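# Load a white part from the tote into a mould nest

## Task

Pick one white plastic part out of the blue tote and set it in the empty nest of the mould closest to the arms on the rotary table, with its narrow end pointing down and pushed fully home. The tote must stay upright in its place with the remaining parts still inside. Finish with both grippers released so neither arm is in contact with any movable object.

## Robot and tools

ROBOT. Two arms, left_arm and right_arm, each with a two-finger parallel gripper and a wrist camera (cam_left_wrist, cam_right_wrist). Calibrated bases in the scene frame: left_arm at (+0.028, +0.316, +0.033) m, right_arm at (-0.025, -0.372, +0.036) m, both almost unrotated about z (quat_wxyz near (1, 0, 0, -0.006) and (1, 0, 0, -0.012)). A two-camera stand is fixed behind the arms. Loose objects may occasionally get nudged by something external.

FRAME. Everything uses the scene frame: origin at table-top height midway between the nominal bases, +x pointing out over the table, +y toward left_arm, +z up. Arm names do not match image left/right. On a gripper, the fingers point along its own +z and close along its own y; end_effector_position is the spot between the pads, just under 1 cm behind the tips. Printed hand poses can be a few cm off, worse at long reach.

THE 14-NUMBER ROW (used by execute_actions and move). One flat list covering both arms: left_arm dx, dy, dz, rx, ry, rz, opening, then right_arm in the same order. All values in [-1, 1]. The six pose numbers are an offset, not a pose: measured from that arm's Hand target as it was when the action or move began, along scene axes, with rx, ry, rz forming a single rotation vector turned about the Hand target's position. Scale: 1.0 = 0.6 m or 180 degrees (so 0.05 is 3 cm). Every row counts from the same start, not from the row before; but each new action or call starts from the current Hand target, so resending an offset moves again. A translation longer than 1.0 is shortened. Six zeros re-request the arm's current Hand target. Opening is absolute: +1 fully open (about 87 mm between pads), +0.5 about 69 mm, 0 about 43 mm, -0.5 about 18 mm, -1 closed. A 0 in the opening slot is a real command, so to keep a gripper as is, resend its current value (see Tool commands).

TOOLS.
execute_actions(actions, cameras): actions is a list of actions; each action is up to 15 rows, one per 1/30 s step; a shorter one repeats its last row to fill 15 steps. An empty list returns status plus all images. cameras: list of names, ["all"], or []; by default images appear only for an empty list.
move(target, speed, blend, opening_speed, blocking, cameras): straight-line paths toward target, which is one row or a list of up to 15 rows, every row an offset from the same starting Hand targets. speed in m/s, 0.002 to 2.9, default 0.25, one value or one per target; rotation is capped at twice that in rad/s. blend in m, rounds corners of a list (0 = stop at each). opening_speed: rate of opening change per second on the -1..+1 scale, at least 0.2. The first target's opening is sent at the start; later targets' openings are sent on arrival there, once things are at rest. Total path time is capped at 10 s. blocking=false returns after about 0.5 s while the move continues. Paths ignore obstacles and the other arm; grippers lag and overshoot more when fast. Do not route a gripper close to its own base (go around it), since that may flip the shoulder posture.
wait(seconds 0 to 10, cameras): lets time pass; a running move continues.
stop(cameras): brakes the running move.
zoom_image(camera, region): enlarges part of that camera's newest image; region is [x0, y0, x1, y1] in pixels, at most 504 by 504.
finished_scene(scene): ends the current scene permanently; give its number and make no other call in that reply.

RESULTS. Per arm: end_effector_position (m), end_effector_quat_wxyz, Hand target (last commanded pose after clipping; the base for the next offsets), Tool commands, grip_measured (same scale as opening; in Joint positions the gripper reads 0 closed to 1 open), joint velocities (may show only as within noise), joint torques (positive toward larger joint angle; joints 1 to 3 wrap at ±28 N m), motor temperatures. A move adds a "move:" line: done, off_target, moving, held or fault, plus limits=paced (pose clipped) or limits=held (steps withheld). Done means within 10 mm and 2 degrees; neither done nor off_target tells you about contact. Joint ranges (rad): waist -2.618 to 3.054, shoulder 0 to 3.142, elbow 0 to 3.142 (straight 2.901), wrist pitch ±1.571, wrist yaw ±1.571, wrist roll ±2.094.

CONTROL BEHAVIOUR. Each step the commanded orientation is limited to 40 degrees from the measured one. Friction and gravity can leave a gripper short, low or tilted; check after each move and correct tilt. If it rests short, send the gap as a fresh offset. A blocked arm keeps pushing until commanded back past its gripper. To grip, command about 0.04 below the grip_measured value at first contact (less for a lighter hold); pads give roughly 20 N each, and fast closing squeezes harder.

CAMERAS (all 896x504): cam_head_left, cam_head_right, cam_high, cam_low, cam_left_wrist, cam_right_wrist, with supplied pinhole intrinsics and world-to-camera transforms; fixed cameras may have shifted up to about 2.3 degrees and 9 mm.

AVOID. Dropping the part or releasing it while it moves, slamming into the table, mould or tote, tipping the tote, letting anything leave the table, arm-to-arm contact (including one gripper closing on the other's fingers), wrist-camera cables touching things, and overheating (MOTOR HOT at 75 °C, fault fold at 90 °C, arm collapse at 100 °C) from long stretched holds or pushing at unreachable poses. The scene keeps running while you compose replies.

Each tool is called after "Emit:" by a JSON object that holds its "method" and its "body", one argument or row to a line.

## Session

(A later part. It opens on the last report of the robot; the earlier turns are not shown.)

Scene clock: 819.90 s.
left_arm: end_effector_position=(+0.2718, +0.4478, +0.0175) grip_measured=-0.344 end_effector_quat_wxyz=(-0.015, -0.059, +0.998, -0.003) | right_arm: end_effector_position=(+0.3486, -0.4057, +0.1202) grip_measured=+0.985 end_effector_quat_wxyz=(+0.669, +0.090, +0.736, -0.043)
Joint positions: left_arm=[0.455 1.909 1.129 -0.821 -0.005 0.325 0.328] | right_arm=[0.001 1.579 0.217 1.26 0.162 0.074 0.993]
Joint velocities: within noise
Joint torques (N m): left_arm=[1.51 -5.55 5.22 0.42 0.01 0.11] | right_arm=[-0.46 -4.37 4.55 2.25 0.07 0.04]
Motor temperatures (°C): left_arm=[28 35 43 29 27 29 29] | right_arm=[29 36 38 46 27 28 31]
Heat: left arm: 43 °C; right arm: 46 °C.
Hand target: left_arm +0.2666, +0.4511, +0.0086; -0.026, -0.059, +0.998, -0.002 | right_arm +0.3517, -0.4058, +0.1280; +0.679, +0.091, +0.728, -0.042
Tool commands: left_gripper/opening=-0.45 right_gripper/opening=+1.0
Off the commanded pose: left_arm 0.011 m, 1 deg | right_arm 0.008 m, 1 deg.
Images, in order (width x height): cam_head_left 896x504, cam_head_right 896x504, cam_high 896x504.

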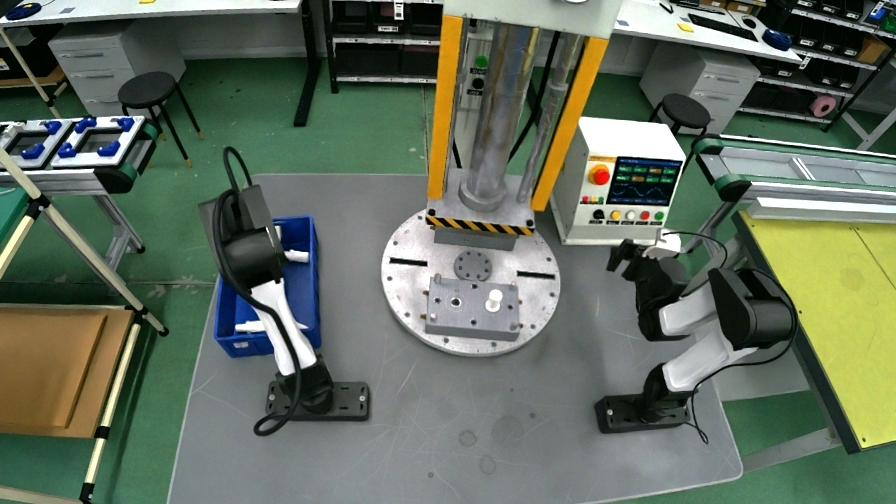

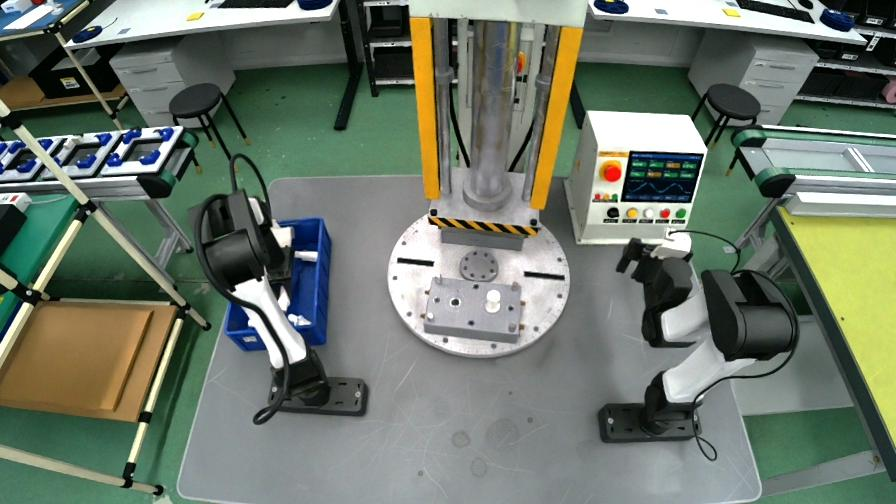

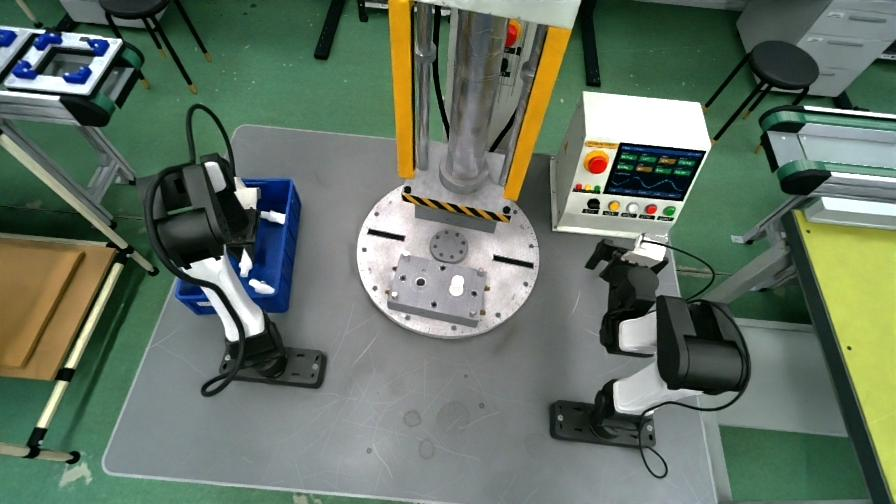

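Emit:
{"method": "move", "body": {
  "target": [
    [0, 0, 0.165, 0, 0, 0, -0.45, 0, 0, 0, 0, 0, 0, 1.0],
    [0.0057, -0.035, 0.3607, -0.0594, -0.0615, -0.0669, -0.45, 0, 0, 0, 0, 0, 0, 1.0],
    [0.039, -0.3602, 0.4357, -0.2378, -0.2461, -0.2674, -0.45, 0, 0, 0, 0, 0, 0, 1.0],
    [-0.066, -0.7197, 0.344, -0.3963, -0.4102, -0.4457, -0.45, 0, 0, 0, 0, 0, 0, 1.0]
  ],
  "speed": [0.08, 0.15, 0.25, 0.25],
  "blend": [0.01, 0.03, 0.05, 0],
  "cameras": ["all"]
}}

Scene clock: 944.67 s.
left_arm: end_effector_position=(+0.2259, +0.0204, +0.2205) grip_measured=-0.344 end_effector_quat_wxyz=(+0.471, +0.549, +0.461, -0.514) | right_arm: end_effector_position=(+0.3486, -0.4057, +0.1202) grip_measured=+0.985 end_effector_quat_wxyz=(+0.669, +0.090, +0.736, -0.043)
Joint positions: left_arm=[-0.498 1.349 0.563 0.71 1.19 0.115 0.328] | right_arm=[0.001 1.579 0.217 1.26 0.162 0.074 0.993]
Joint torques (N m): left_arm=[0.32 -2.95 6.34 1.64 -0.01 0.02] | right_arm=[-0.31 -4.53 4.53 2.24 0.08 0.03]
Heat: left arm: 43 °C; right arm: 46 °C.
Hand target: left_arm +0.2268, +0.0192, +0.2151; +0.472, +0.547, +0.465, -0.512 | right_arm +0.3517, -0.4058, +0.1280; +0.679, +0.091, +0.728, -0.042
Off the commanded pose: left_arm 0.006 m, 1 deg | right_arm 0.008 m, 1 deg.
move: done
camera_calibration:
cam_left_wrist: T_world_to_cam=[[-0.989569, 0.13921, -0.0370775, 0.22551], [0.13246, 0.778025, -0.61411, 0.111349], [-0.0566429, -0.612615, -0.788349, 0.337684], [0, 0, 0, 1]] pos_world=[0.227535, 0.0888449, 0.342955]
cam_right_wrist: T_world_to_cam=[[-0.203582, -0.97783, -0.0490167, -0.323872], [-0.790327, 0.193682, -0.581266, 0.449323], [0.577873, -0.079596, -0.812236, 0.00913891], [0, 0, 0, 1]] pos_world=[0.283896, -0.402991, 0.252724]

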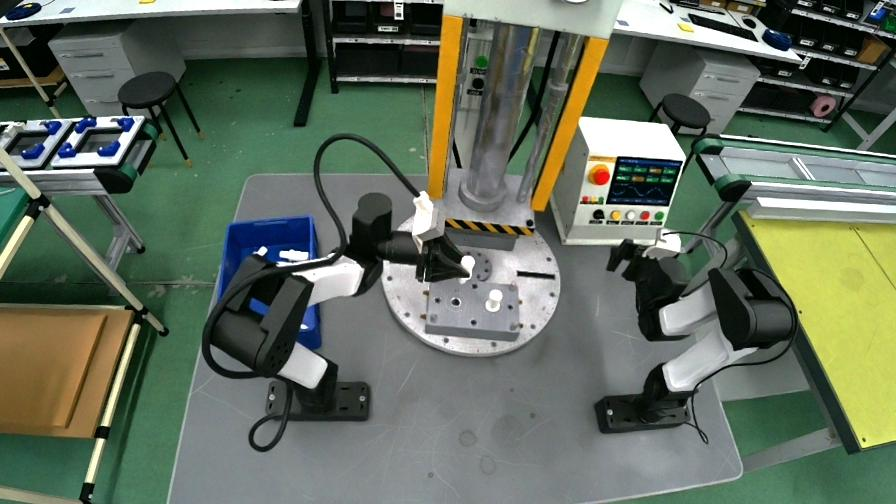

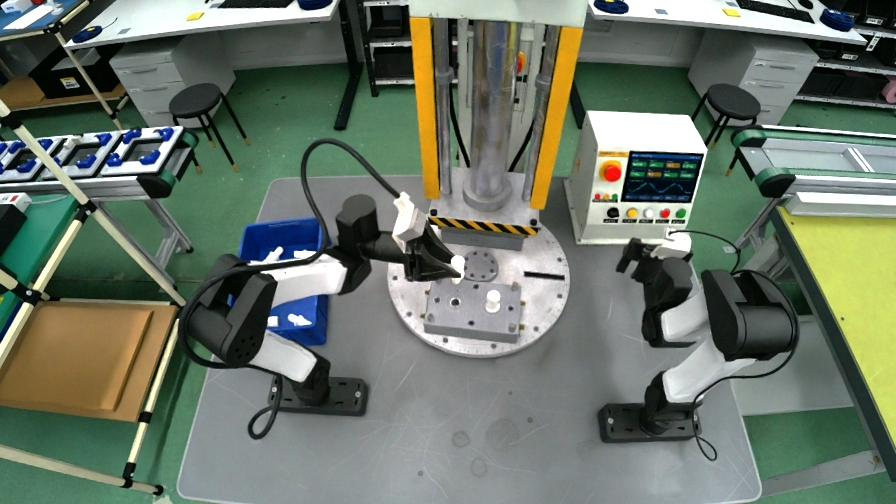

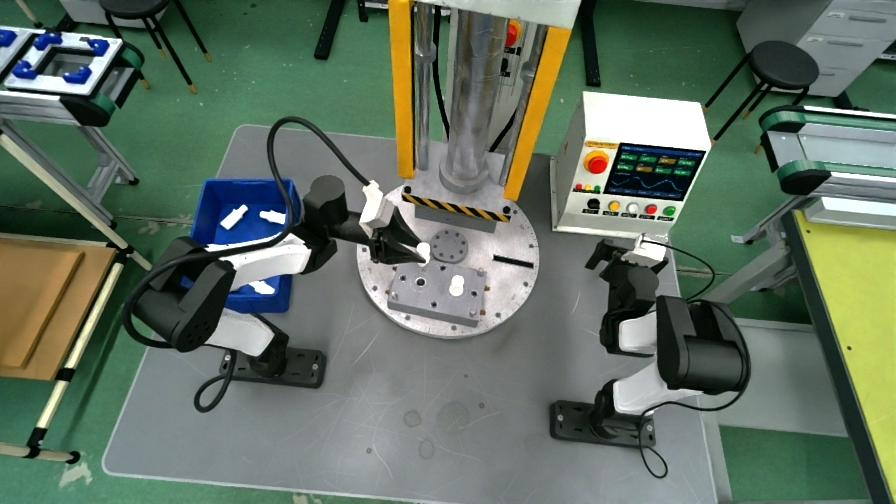

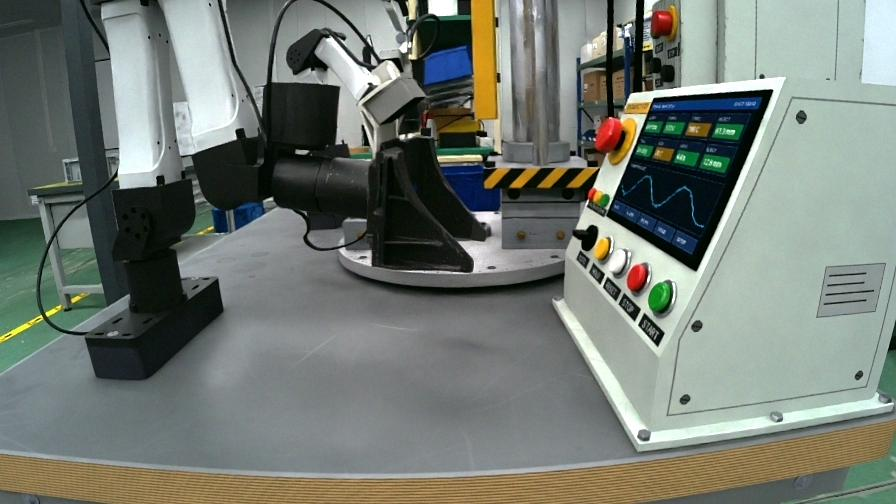

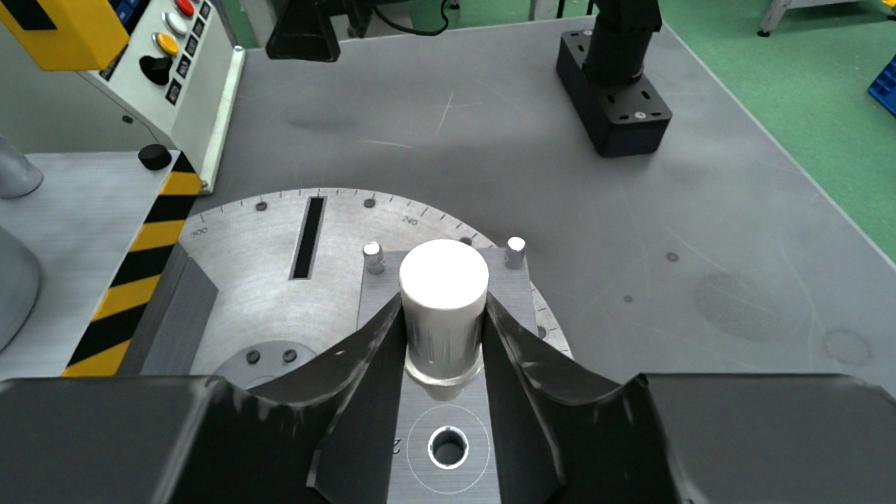

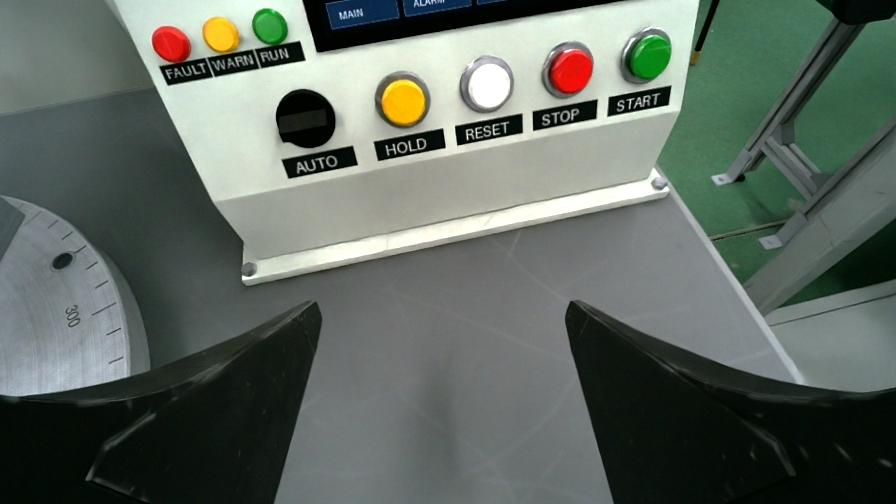

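Emit:
{"method": "zoom_image", "body": {
  "camera": "cam_left_wrist",
  "region": [330, 220, 580, 504]
}}

Emit:
{"method": "zoom_image", "body": {
  "camera": "cam_head_left",
  "region": [410, 230, 540, 350]
}}

Emit:
{"method": "zoom_image", "body": {
  "camera": "cam_head_right",
  "region": [410, 230, 540, 350]
}}

Emit:
{"method": "zoom_image", "body": {
  "camera": "cam_high",
  "region": [370, 220, 500, 340]
}}

Emit:
{"method": "zoom_image", "body": {
  "camera": "cam_low",
  "region": [360, 120, 560, 280]
}}

Scaled by 1.775 from the camera's 896x504 image, which has a finer 1280x720 frame.

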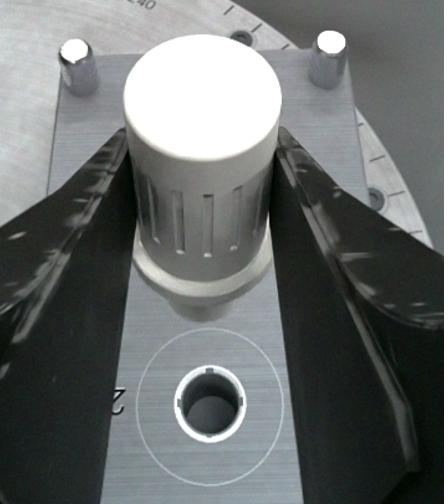

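Scaled by 3.877 from the camera's 896x504 image, which has a finer 1280x720 frame.

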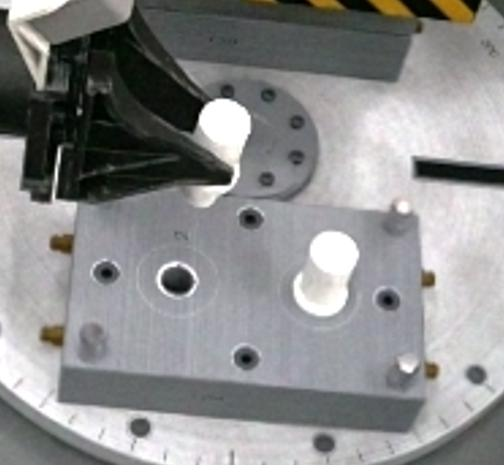

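Scaled by 3.877 from the camera's 896x504 image, which has a finer 1280x720 frame.

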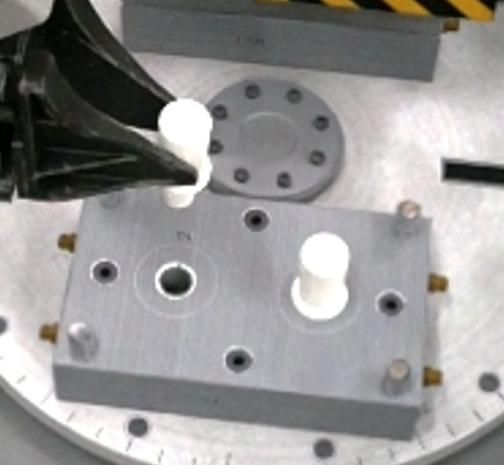

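Scaled by 3.877 from the camera's 896x504 image, which has a finer 1280x720 frame.

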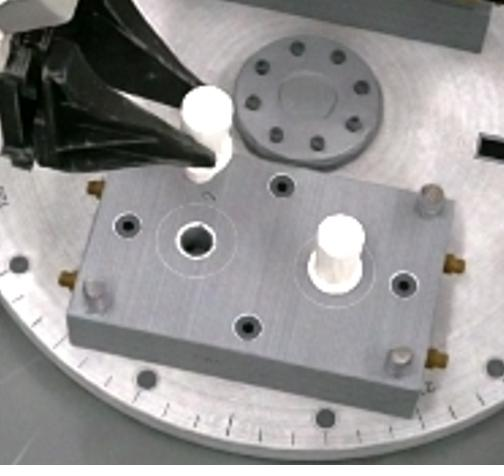

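Scaled by 2.520 from the camera's 896x504 image, which has a finer 1280x720 frame.

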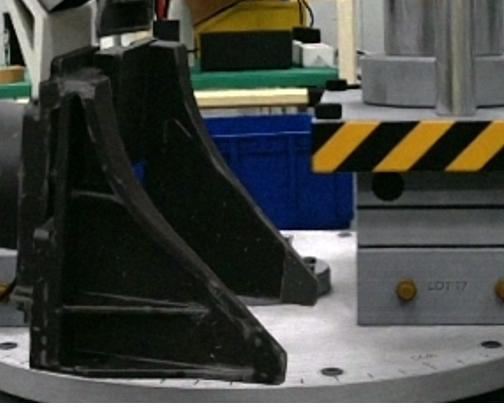

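Emit:
{"method": "zoom_image", "body": {
  "camera": "cam_head_left",
  "region": [440, 255, 520, 335]
}}

Emit:
{"method": "zoom_image", "body": {
  "camera": "cam_head_right",
  "region": [440, 255, 520, 335]
}}

Emit:
{"method": "zoom_image", "body": {
  "camera": "cam_high",
  "region": [405, 235, 485, 315]
}}

Scaled by 6.300 from the camera's 896x504 image, which has a finer 1280x720 frame.

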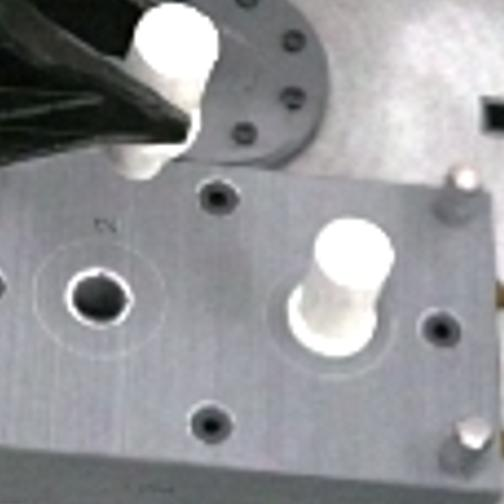

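Scaled by 6.300 from the camera's 896x504 image, which has a finer 1280x720 frame.

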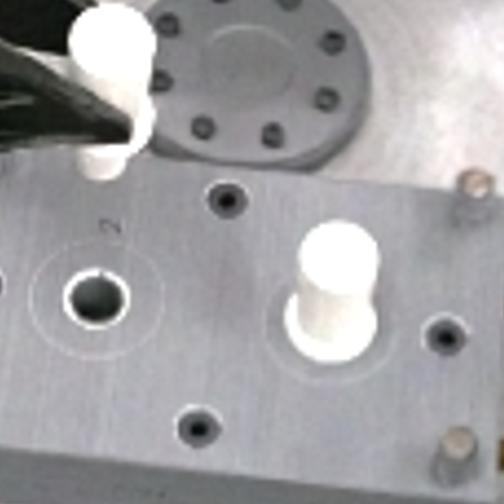

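Scaled by 6.300 from the camera's 896x504 image, which has a finer 1280x720 frame.

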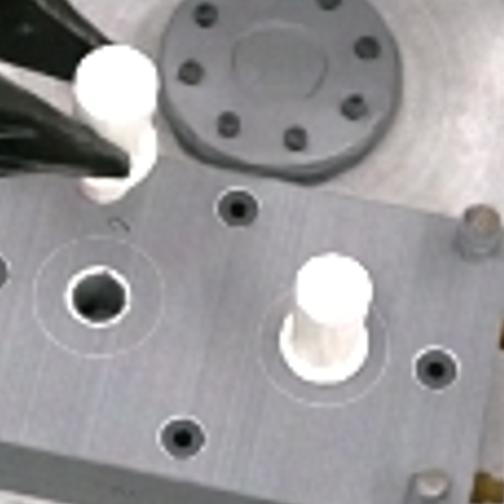

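Emit:
{"method": "move", "body": {
  "target": [0.0067, 0.01, -0.1, -0.0159, 0.0073, -0.0002, -0.45, 0, 0, 0, 0, 0, 0, 1.0],
  "speed": 0.08,
  "cameras": ["cam_head_left", "cam_head_right", "cam_high", "cam_left_wrist"]
}}

Emit:
{"method": "zoom_image", "body": {
  "camera": "cam_head_left",
  "region": [440, 255, 520, 335]
}}

Emit:
{"method": "zoom_image", "body": {
  "camera": "cam_head_right",
  "region": [440, 255, 520, 335]
}}

Emit:
{"method": "zoom_image", "body": {
  "camera": "cam_high",
  "region": [405, 235, 485, 315]
}}

Emit:
{"method": "zoom_image", "body": {
  "camera": "cam_left_wrist",
  "region": [330, 220, 580, 504]
}}

Scene clock: 1134.13 s.
left_arm: end_effector_position=(+0.2306, +0.0231, +0.1553) grip_measured=-0.344 end_effector_quat_wxyz=(+0.471, +0.527, +0.467, -0.531) | right_arm: end_effector_position=(+0.3486, -0.4057, +0.1202) grip_measured=+0.985 end_effector_quat_wxyz=(+0.669, +0.090, +0.736, -0.043)
Joint positions: left_arm=[-0.474 1.674 0.415 1.28 1.203 -0.02 0.328] | right_arm=[0.001 1.579 0.217 1.26 0.162 0.074 0.993]
Joint torques (N m): left_arm=[1.39 -3.69 4.34 1.96 0.19 0.01] | right_arm=[-0.4 -4.37 4.62 2.24 0.06 0.01]
Motor temperatures (°C): left_arm=[28 32 43 37 27 29 30] | right_arm=[29 37 37 46 27 28 31]
Heat: left arm: 43 °C; right arm: 46 °C.
Hand target: left_arm +0.2308, +0.0252, +0.1551; +0.480, +0.529, +0.457, -0.530 | right_arm +0.3517, -0.4058, +0.1280; +0.679, +0.091, +0.728, -0.042
Off the commanded pose: left_arm 0.002 m, 2 deg | right_arm 0.008 m, 1 deg.
move: done
camera_calibration:
cam_left_wrist: T_world_to_cam=[[-0.99191, 0.126778, 0.00649964, 0.221427], [0.0929761, 0.760395, -0.642771, 0.0825727], [-0.0864317, -0.636966, -0.766031, 0.292139], [0, 0, 0, 1]] pos_world=[0.237208, 0.0952225, 0.275423]
Images, in order (width x height): cam_head_left 896x504, cam_head_right 896x504, cam_high 896x504, cam_left_wrist 896x504.

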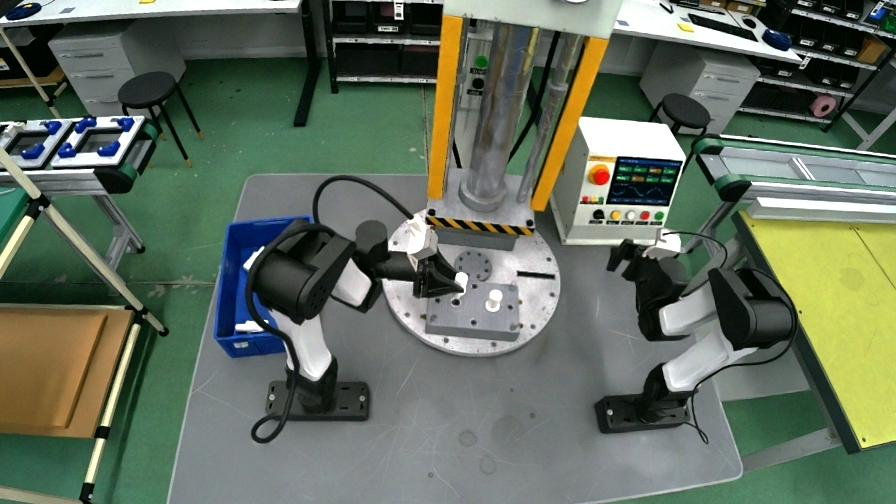

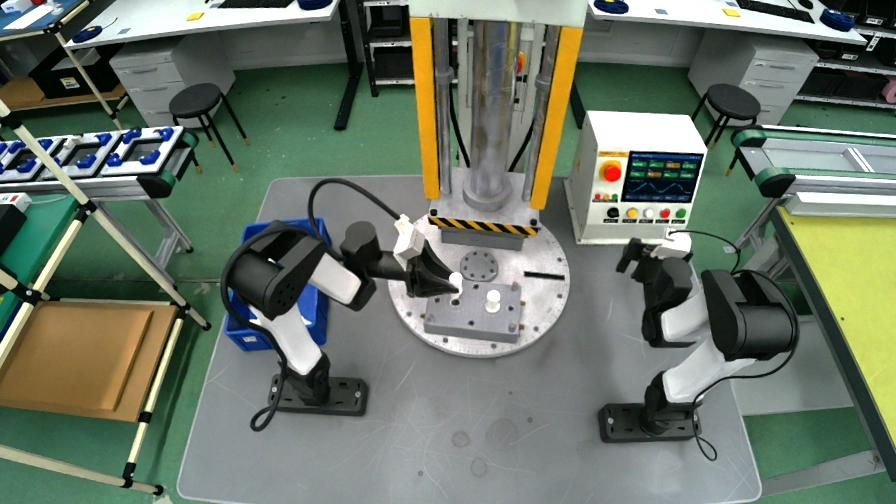

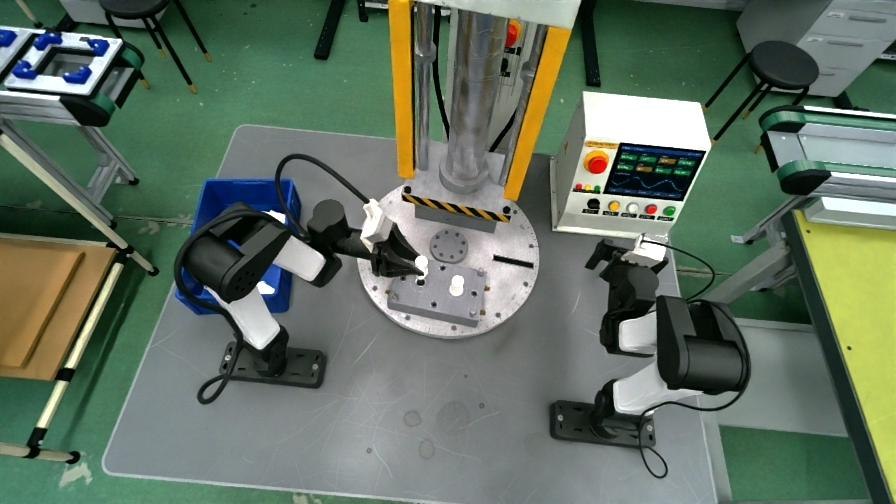

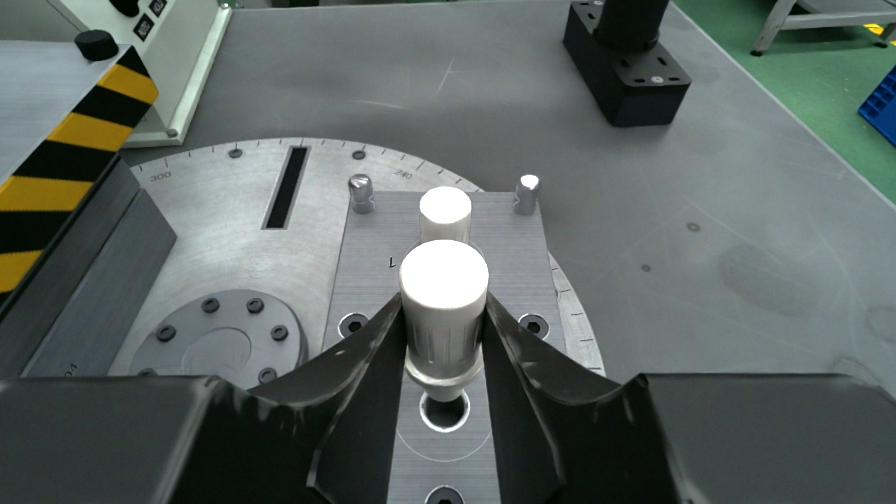

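Scaled by 6.300 from the camera's 896x504 image, which has a finer 1280x720 frame.

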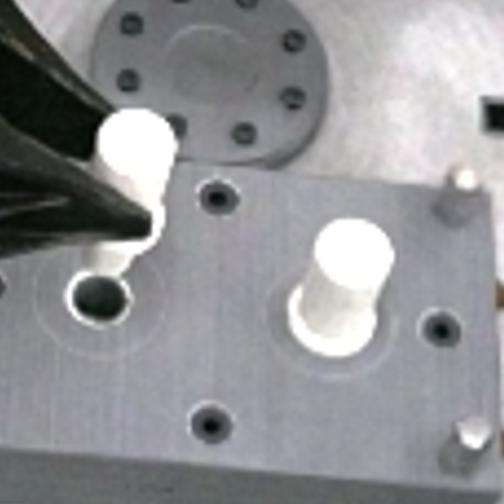

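Scaled by 6.300 from the camera's 896x504 image, which has a finer 1280x720 frame.

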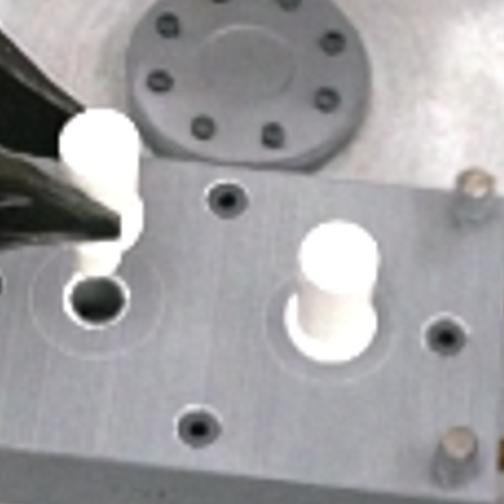

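Scaled by 6.300 from the camera's 896x504 image, which has a finer 1280x720 frame.

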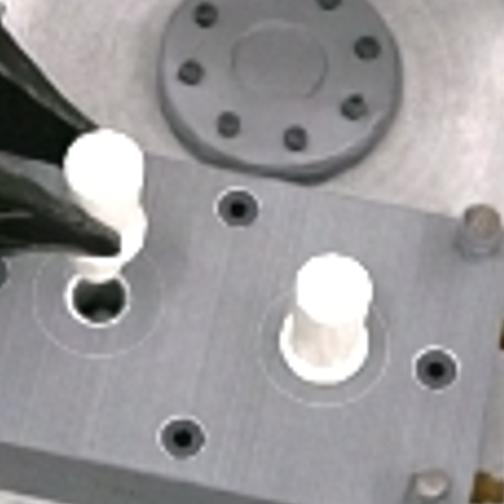

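Scaled by 1.775 from the camera's 896x504 image, which has a finer 1280x720 frame.

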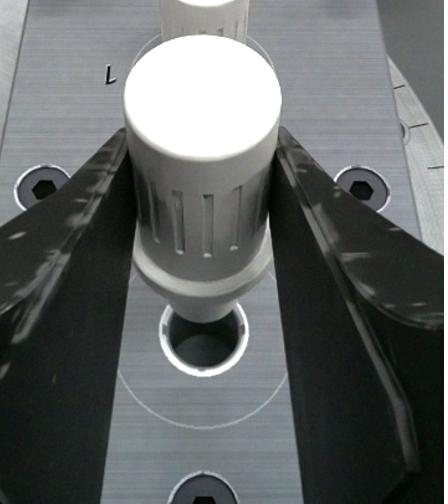

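Emit:
{"method": "zoom_image", "body": {
  "camera": "cam_head_left",
  "region": [445, 265, 475, 310]
}}

Emit:
{"method": "zoom_image", "body": {
  "camera": "cam_head_right",
  "region": [440, 265, 470, 310]
}}

Emit:
{"method": "zoom_image", "body": {
  "camera": "cam_high",
  "region": [405, 250, 435, 295]
}}

Scaled by 11.200 from the camera's 896x504 image, which has a finer 1280x720 frame.

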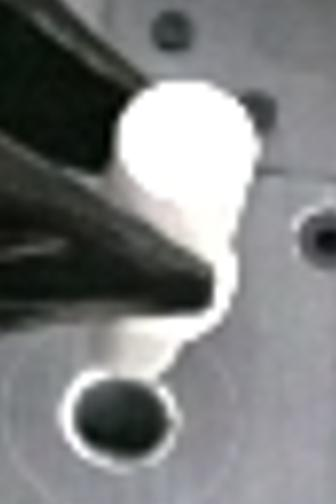

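Scaled by 11.200 from the camera's 896x504 image, which has a finer 1280x720 frame.

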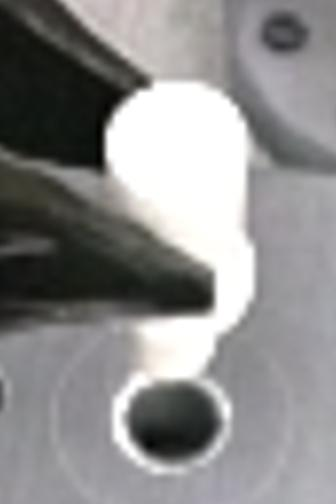

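Scaled by 11.200 from the camera's 896x504 image, which has a finer 1280x720 frame.

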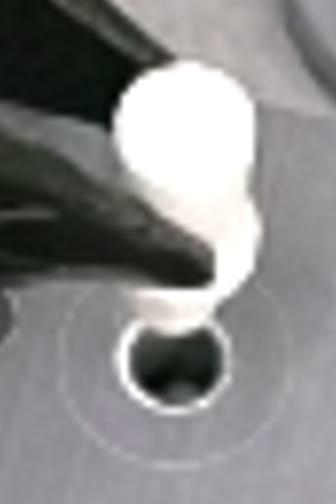

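Emit:
{"method": "move", "body": {
  "target": [-0.001, 0.0025, -0.0333, -0.008, -0.0102, 0, -0.45, 0, 0, 0, 0, 0, 0, 1.0],
  "speed": 0.05,
  "cameras": ["cam_head_left", "cam_head_right", "cam_high", "cam_left_wrist"]
}}

Emit:
{"method": "zoom_image", "body": {
  "camera": "cam_head_left",
  "region": [445, 265, 475, 310]
}}

Emit:
{"method": "zoom_image", "body": {
  "camera": "cam_head_right",
  "region": [440, 265, 470, 310]
}}

Emit:
{"method": "zoom_image", "body": {
  "camera": "cam_high",
  "region": [405, 250, 435, 295]
}}

Emit:
{"method": "zoom_image", "body": {
  "camera": "cam_left_wrist",
  "region": [330, 220, 580, 504]
}}

Scene clock: 1195.00 s.
left_arm: end_effector_position=(+0.2282, +0.0255, +0.1273) grip_measured=-0.344 end_effector_quat_wxyz=(+0.464, +0.525, +0.475, -0.533) | right_arm: end_effector_position=(+0.3486, -0.4057, +0.1202) grip_measured=+0.985 end_effector_quat_wxyz=(+0.669, +0.090, +0.736, -0.043)
Joint positions: left_arm=[-0.471 1.806 0.383 1.419 1.207 -0.016 0.328] | right_arm=[0.001 1.579 0.217 1.26 0.162 0.074 0.993]
Joint torques (N m): left_arm=[1.39 -3.97 3.51 2.54 0.22 0.01] | right_arm=[-0.32 -4.4 4.56 2.25 0.08 0.03]
Heat: left arm: 41 °C; right arm: 46 °C.
Hand target: left_arm +0.2302, +0.0267, +0.1350; +0.494, +0.531, +0.443, -0.527 | right_arm +0.3517, -0.4058, +0.1280; +0.679, +0.091, +0.728, -0.042
Off the commanded pose: left_arm 0.008 m, 5 deg | right_arm 0.008 m, 1 deg.
move: off_target (left_arm)
camera_calibration:
cam_left_wrist: T_world_to_cam=[[-0.991617, 0.126591, 0.025882, 0.216348], [0.0813882, 0.767532, -0.635823, 0.0645707], [-0.100354, -0.628386, -0.771401, 0.275645], [0, 0, 0, 1]] pos_world=[0.236941, 0.0962637, 0.248089]
Images, in order (width x height): cam_head_left 896x504, cam_head_right 896x504, cam_high 896x504, cam_left_wrist 896x504.

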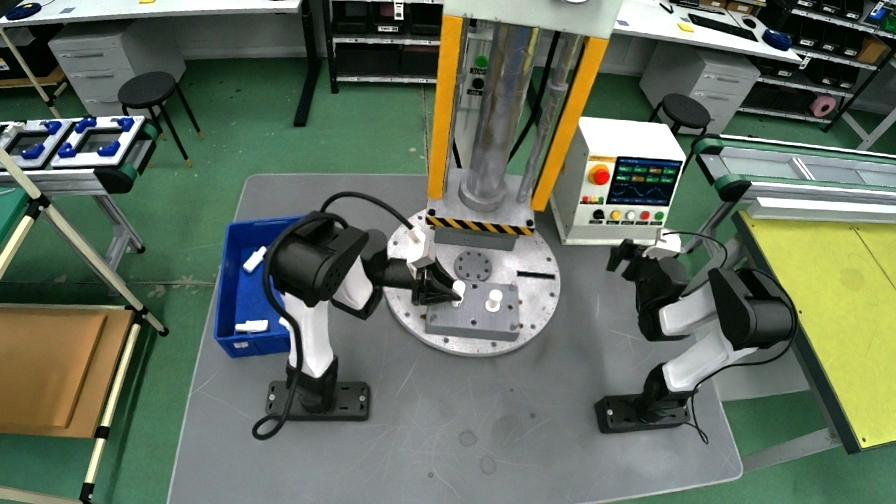

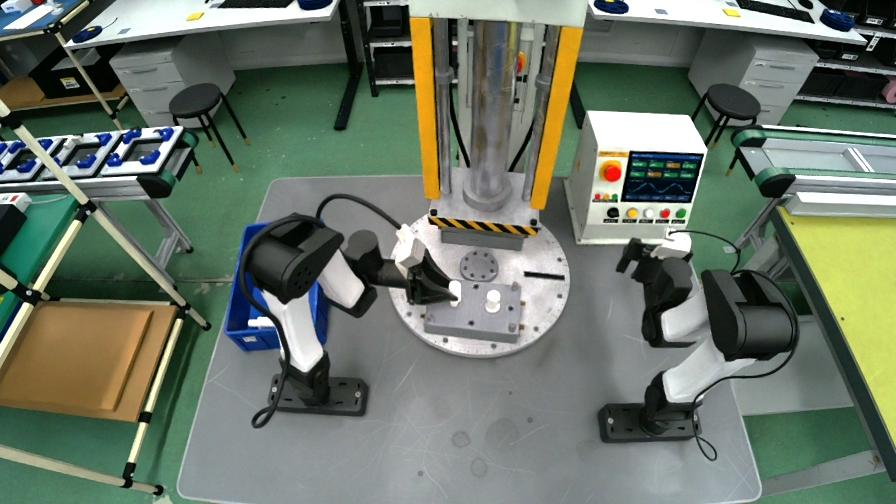

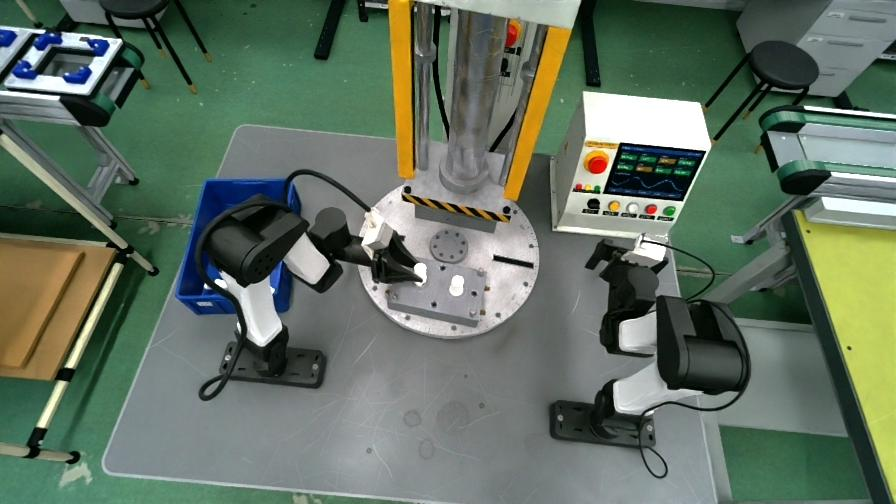

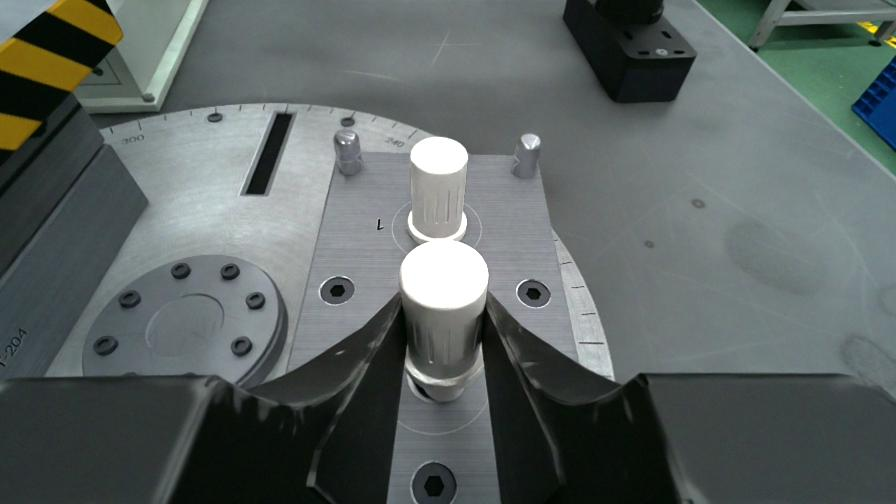

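Scaled by 11.200 from the camera's 896x504 image, which has a finer 1280x720 frame.

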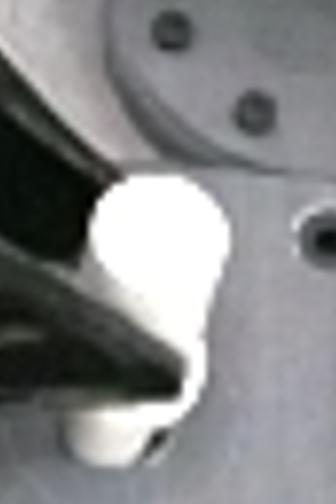

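Scaled by 11.200 from the camera's 896x504 image, which has a finer 1280x720 frame.

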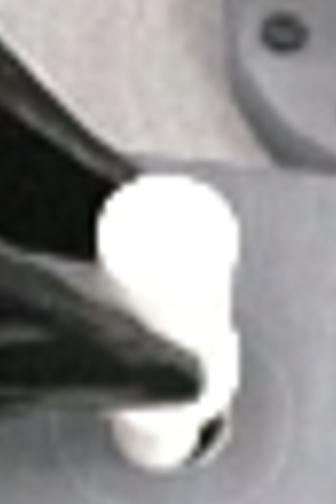

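Scaled by 11.200 from the camera's 896x504 image, which has a finer 1280x720 frame.

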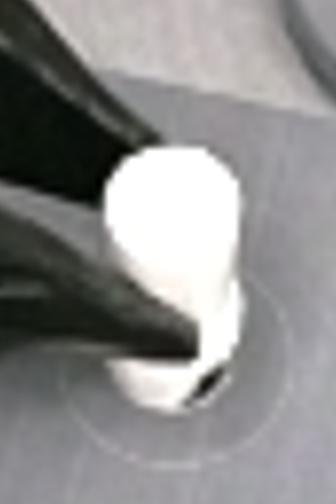

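Scaled by 1.775 from the camera's 896x504 image, which has a finer 1280x720 frame.

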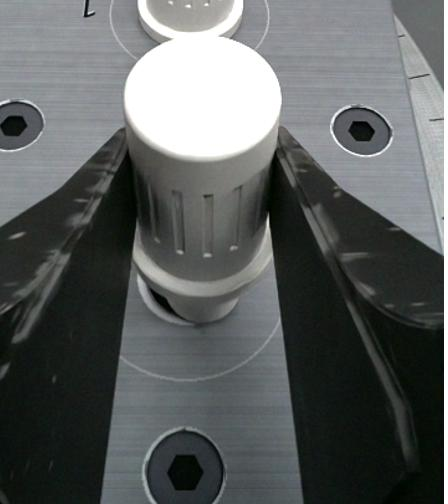

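Emit:
{"method": "move", "body": {
  "target": [0.0015, -0.001, 0.03, 0, 0, 0, -0.45, 0, 0, 0, 0, 0, 0, 1.0],
  "speed": 0.05
}}

Scene clock: 1212.77 s.
left_arm: end_effector_position=(+0.2271, +0.0255, +0.1352) grip_measured=-0.344 end_effector_quat_wxyz=(+0.464, +0.521, +0.474, -0.537) | right_arm: end_effector_position=(+0.3486, -0.4057, +0.1202) grip_measured=+0.985 end_effector_quat_wxyz=(+0.669, +0.090, +0.736, -0.043)
Joint positions: left_arm=[-0.471 1.778 0.383 1.418 1.207 -0.048 0.328] | right_arm=[0.001 1.579 0.217 1.26 0.162 0.074 0.993]
Joint torques (N m): left_arm=[1.43 -7.21 5.04 2.04 0.2 0] | right_arm=[-0.35 -4.49 4.57 2.22 0.04 0.02]
Heat: left arm: 40 °C; right arm: 46 °C.
Hand target: left_arm +0.2311, +0.0261, +0.1530; +0.494, +0.531, +0.443, -0.527 | right_arm +0.3517, -0.4058, +0.1280; +0.679, +0.091, +0.728, -0.042
Off the commanded pose: left_arm 0.018 m, 5 deg | right_arm 0.008 m, 1 deg.
move: off_target (left_arm)

Emit:
{"method": "move", "body": {
  "target": [0.0, 0.0, 0.07, -0.002, -0.0165, 0, -0.45, 0, 0, 0, 0, 0, 0, 1.0],
  "speed": 0.08
}}

Scene clock: 1220.33 s.
left_arm: end_effector_position=(+0.2262, +0.0262, +0.1809) grip_measured=-0.344 end_effector_quat_wxyz=(+0.487, +0.532, +0.451, -0.526) | right_arm: end_effector_position=(+0.3486, -0.4057, +0.1202) grip_measured=+0.985 end_effector_quat_wxyz=(+0.669, +0.090, +0.736, -0.043)
Joint positions: left_arm=[-0.471 1.558 0.414 1.221 1.208 -0.029 0.328] | right_arm=[0.001 1.579 0.217 1.26 0.162 0.074 0.993]
Joint torques (N m): left_arm=[1.35 -6.23 7.98 1.48 0.16 0.16] | right_arm=[-0.32 -4.44 4.56 2.25 0.08 0]
Heat: left arm: 41 °C; right arm: 46 °C.
Hand target: left_arm +0.2311, +0.0261, +0.1950; +0.507, +0.543, +0.428, -0.515 | right_arm +0.3517, -0.4058, +0.1280; +0.679, +0.091, +0.728, -0.042
Off the commanded pose: left_arm 0.015 m, 4 deg | right_arm 0.008 m, 1 deg.
move: off_target (left_arm)

Emit:
{"method": "move", "body": {
  "target": [0.0025, -0.0007, -0.075, 0, 0, 0, -0.45, 0, 0, 0, 0, 0, 0, 1.0],
  "speed": 0.05
}}

Scene clock: 1246.37 s.
left_arm: end_effector_position=(+0.2323, +0.0237, +0.1481) grip_measured=-0.344 end_effector_quat_wxyz=(+0.492, +0.539, +0.445, -0.518) | right_arm: end_effector_position=(+0.3486, -0.4057, +0.1202) grip_measured=+0.985 end_effector_quat_wxyz=(+0.669, +0.090, +0.736, -0.043)
Joint positions: left_arm=[-0.471 1.739 0.397 1.404 1.208 0.011 0.328] | right_arm=[0.001 1.579 0.217 1.26 0.162 0.074 0.993]
Joint torques (N m): left_arm=[1.36 -3.81 3.88 2.06 0.17 0.04] | right_arm=[-0.35 -4.45 4.55 2.23 0.1 0.01]
Heat: left arm: 42 °C; right arm: 46 °C.
Hand target: left_arm +0.2327, +0.0257, +0.1500; +0.507, +0.543, +0.428, -0.515 | right_arm +0.3517, -0.4058, +0.1280; +0.679, +0.091, +0.728, -0.042
Off the commanded pose: left_arm 0.003 m, 3 deg | right_arm 0.008 m, 1 deg.
move: off_target (left_arm)

Emit:
{"method": "move", "body": {
  "target": [-0.0025, 0.001, -0.02, 0.003, 0.0248, 0, -0.45, 0, 0, 0, 0, 0, 0, 1.0],
  "speed": 0.04
}}

Scene clock: 1257.80 s.
left_arm: end_effector_position=(+0.2299, +0.0240, +0.1322) grip_measured=-0.344 end_effector_quat_wxyz=(+0.461, +0.520, +0.476, -0.538) | right_arm: end_effector_position=(+0.3486, -0.4057, +0.1202) grip_measured=+0.985 end_effector_quat_wxyz=(+0.669, +0.090, +0.736, -0.043)
Joint positions: left_arm=[-0.471 1.8 0.397 1.418 1.209 -0.048 0.328] | right_arm=[0.001 1.579 0.217 1.26 0.162 0.074 0.993]
Joint torques (N m): left_arm=[1.52 -4.08 3.21 2.44 0.2 0.01] | right_arm=[-0.38 -4.45 4.64 2.24 0.07 -0.01]
Heat: left arm: 41 °C; right arm: 46 °C.
Hand target: left_arm +0.2311, +0.0263, +0.1381; +0.487, +0.525, +0.450, -0.533 | right_arm +0.3517, -0.4058, +0.1280; +0.679, +0.091, +0.728, -0.042
Off the commanded pose: left_arm 0.006 m, 4 deg | right_arm 0.008 m, 1 deg.
move: off_target (left_arm)

Emit:
{"method": "move", "body": {
  "target": [0, -0.001, 0.003, -0.0149, -0.0301, 0, -0.45, 0, 0, 0, 0, 0, 0, 1.0],
  "speed": 0.06
}}

Scene clock: 1282.43 s.
left_arm: end_effector_position=(+0.2281, +0.0259, +0.1284) grip_measured=-0.344 end_effector_quat_wxyz=(+0.471, +0.531, +0.467, -0.527) | right_arm: end_effector_position=(+0.3486, -0.4057, +0.1202) grip_measured=+0.985 end_effector_quat_wxyz=(+0.669, +0.090, +0.736, -0.043)
Joint positions: left_arm=[-0.471 1.8 0.379 1.42 1.209 0.008 0.328] | right_arm=[0.001 1.579 0.217 1.26 0.162 0.074 0.993]
Joint torques (N m): left_arm=[1.07 -3.86 3.49 2.84 0.19 0.2] | right_arm=[-0.36 -4.38 4.59 2.25 0.04 0.01]
Motor temperatures (°C): left_arm=[28 33 40 42 27 29 31] | right_arm=[29 37 37 46 27 28 31]
Heat: left arm: 42 °C; right arm: 46 °C.
Hand target: left_arm +0.2311, +0.0257, +0.1399; +0.520, +0.538, +0.413, -0.518 | right_arm +0.3517, -0.4058, +0.1280; +0.679, +0.091, +0.728, -0.042
Off the commanded pose: left_arm 0.012 m, 8 deg | right_arm 0.008 m, 1 deg.
joint sent to its limit (left arm) — joint 4 (wrist pitch), upper limit. The joint targets still meet the commanded pose.
move: off_target (left_arm)

Emit:
{"method": "move", "body": {
  "target": [0.0, -0.001, 0.0, 0.0356, 0.0059, 0.0018, -0.45, 0, 0, 0, 0, 0, 0, 1.0],
  "speed": 0.06
}}

Scene clock: 1365.50 s.
left_arm: end_effector_position=(+0.2257, +0.0295, +0.1277) grip_measured=-0.344 end_effector_quat_wxyz=(+0.468, +0.550, +0.468, -0.509) | right_arm: end_effector_position=(+0.3486, -0.4057, +0.1202) grip_measured=+0.985 end_effector_quat_wxyz=(+0.669, +0.090, +0.736, -0.043)
Joint positions: left_arm=[-0.471 1.696 0.379 1.194 1.209 0.153 0.328] | right_arm=[0.001 1.579 0.217 1.26 0.162 0.074 0.993]
Joint torques (N m): left_arm=[0.14 -6.75 6.99 1.41 0.1 0.19] | right_arm=[-0.43 -4.48 4.45 2.22 0.05 -0.01]
Motor temperatures (°C): left_arm=[28 33 39 50 27 29 31] | right_arm=[29 37 37 46 27 28 31]
Heat: left arm: 50 °C; right arm: 46 °C.
Hand target: left_arm +0.2311, +0.0251, +0.1399; +0.487, +0.561, +0.448, -0.498 | right_arm +0.3517, -0.4058, +0.1280; +0.679, +0.091, +0.728, -0.042
Off the commanded pose: left_arm 0.014 m, 4 deg | right_arm 0.008 m, 1 deg.
move: off_target (left_arm)


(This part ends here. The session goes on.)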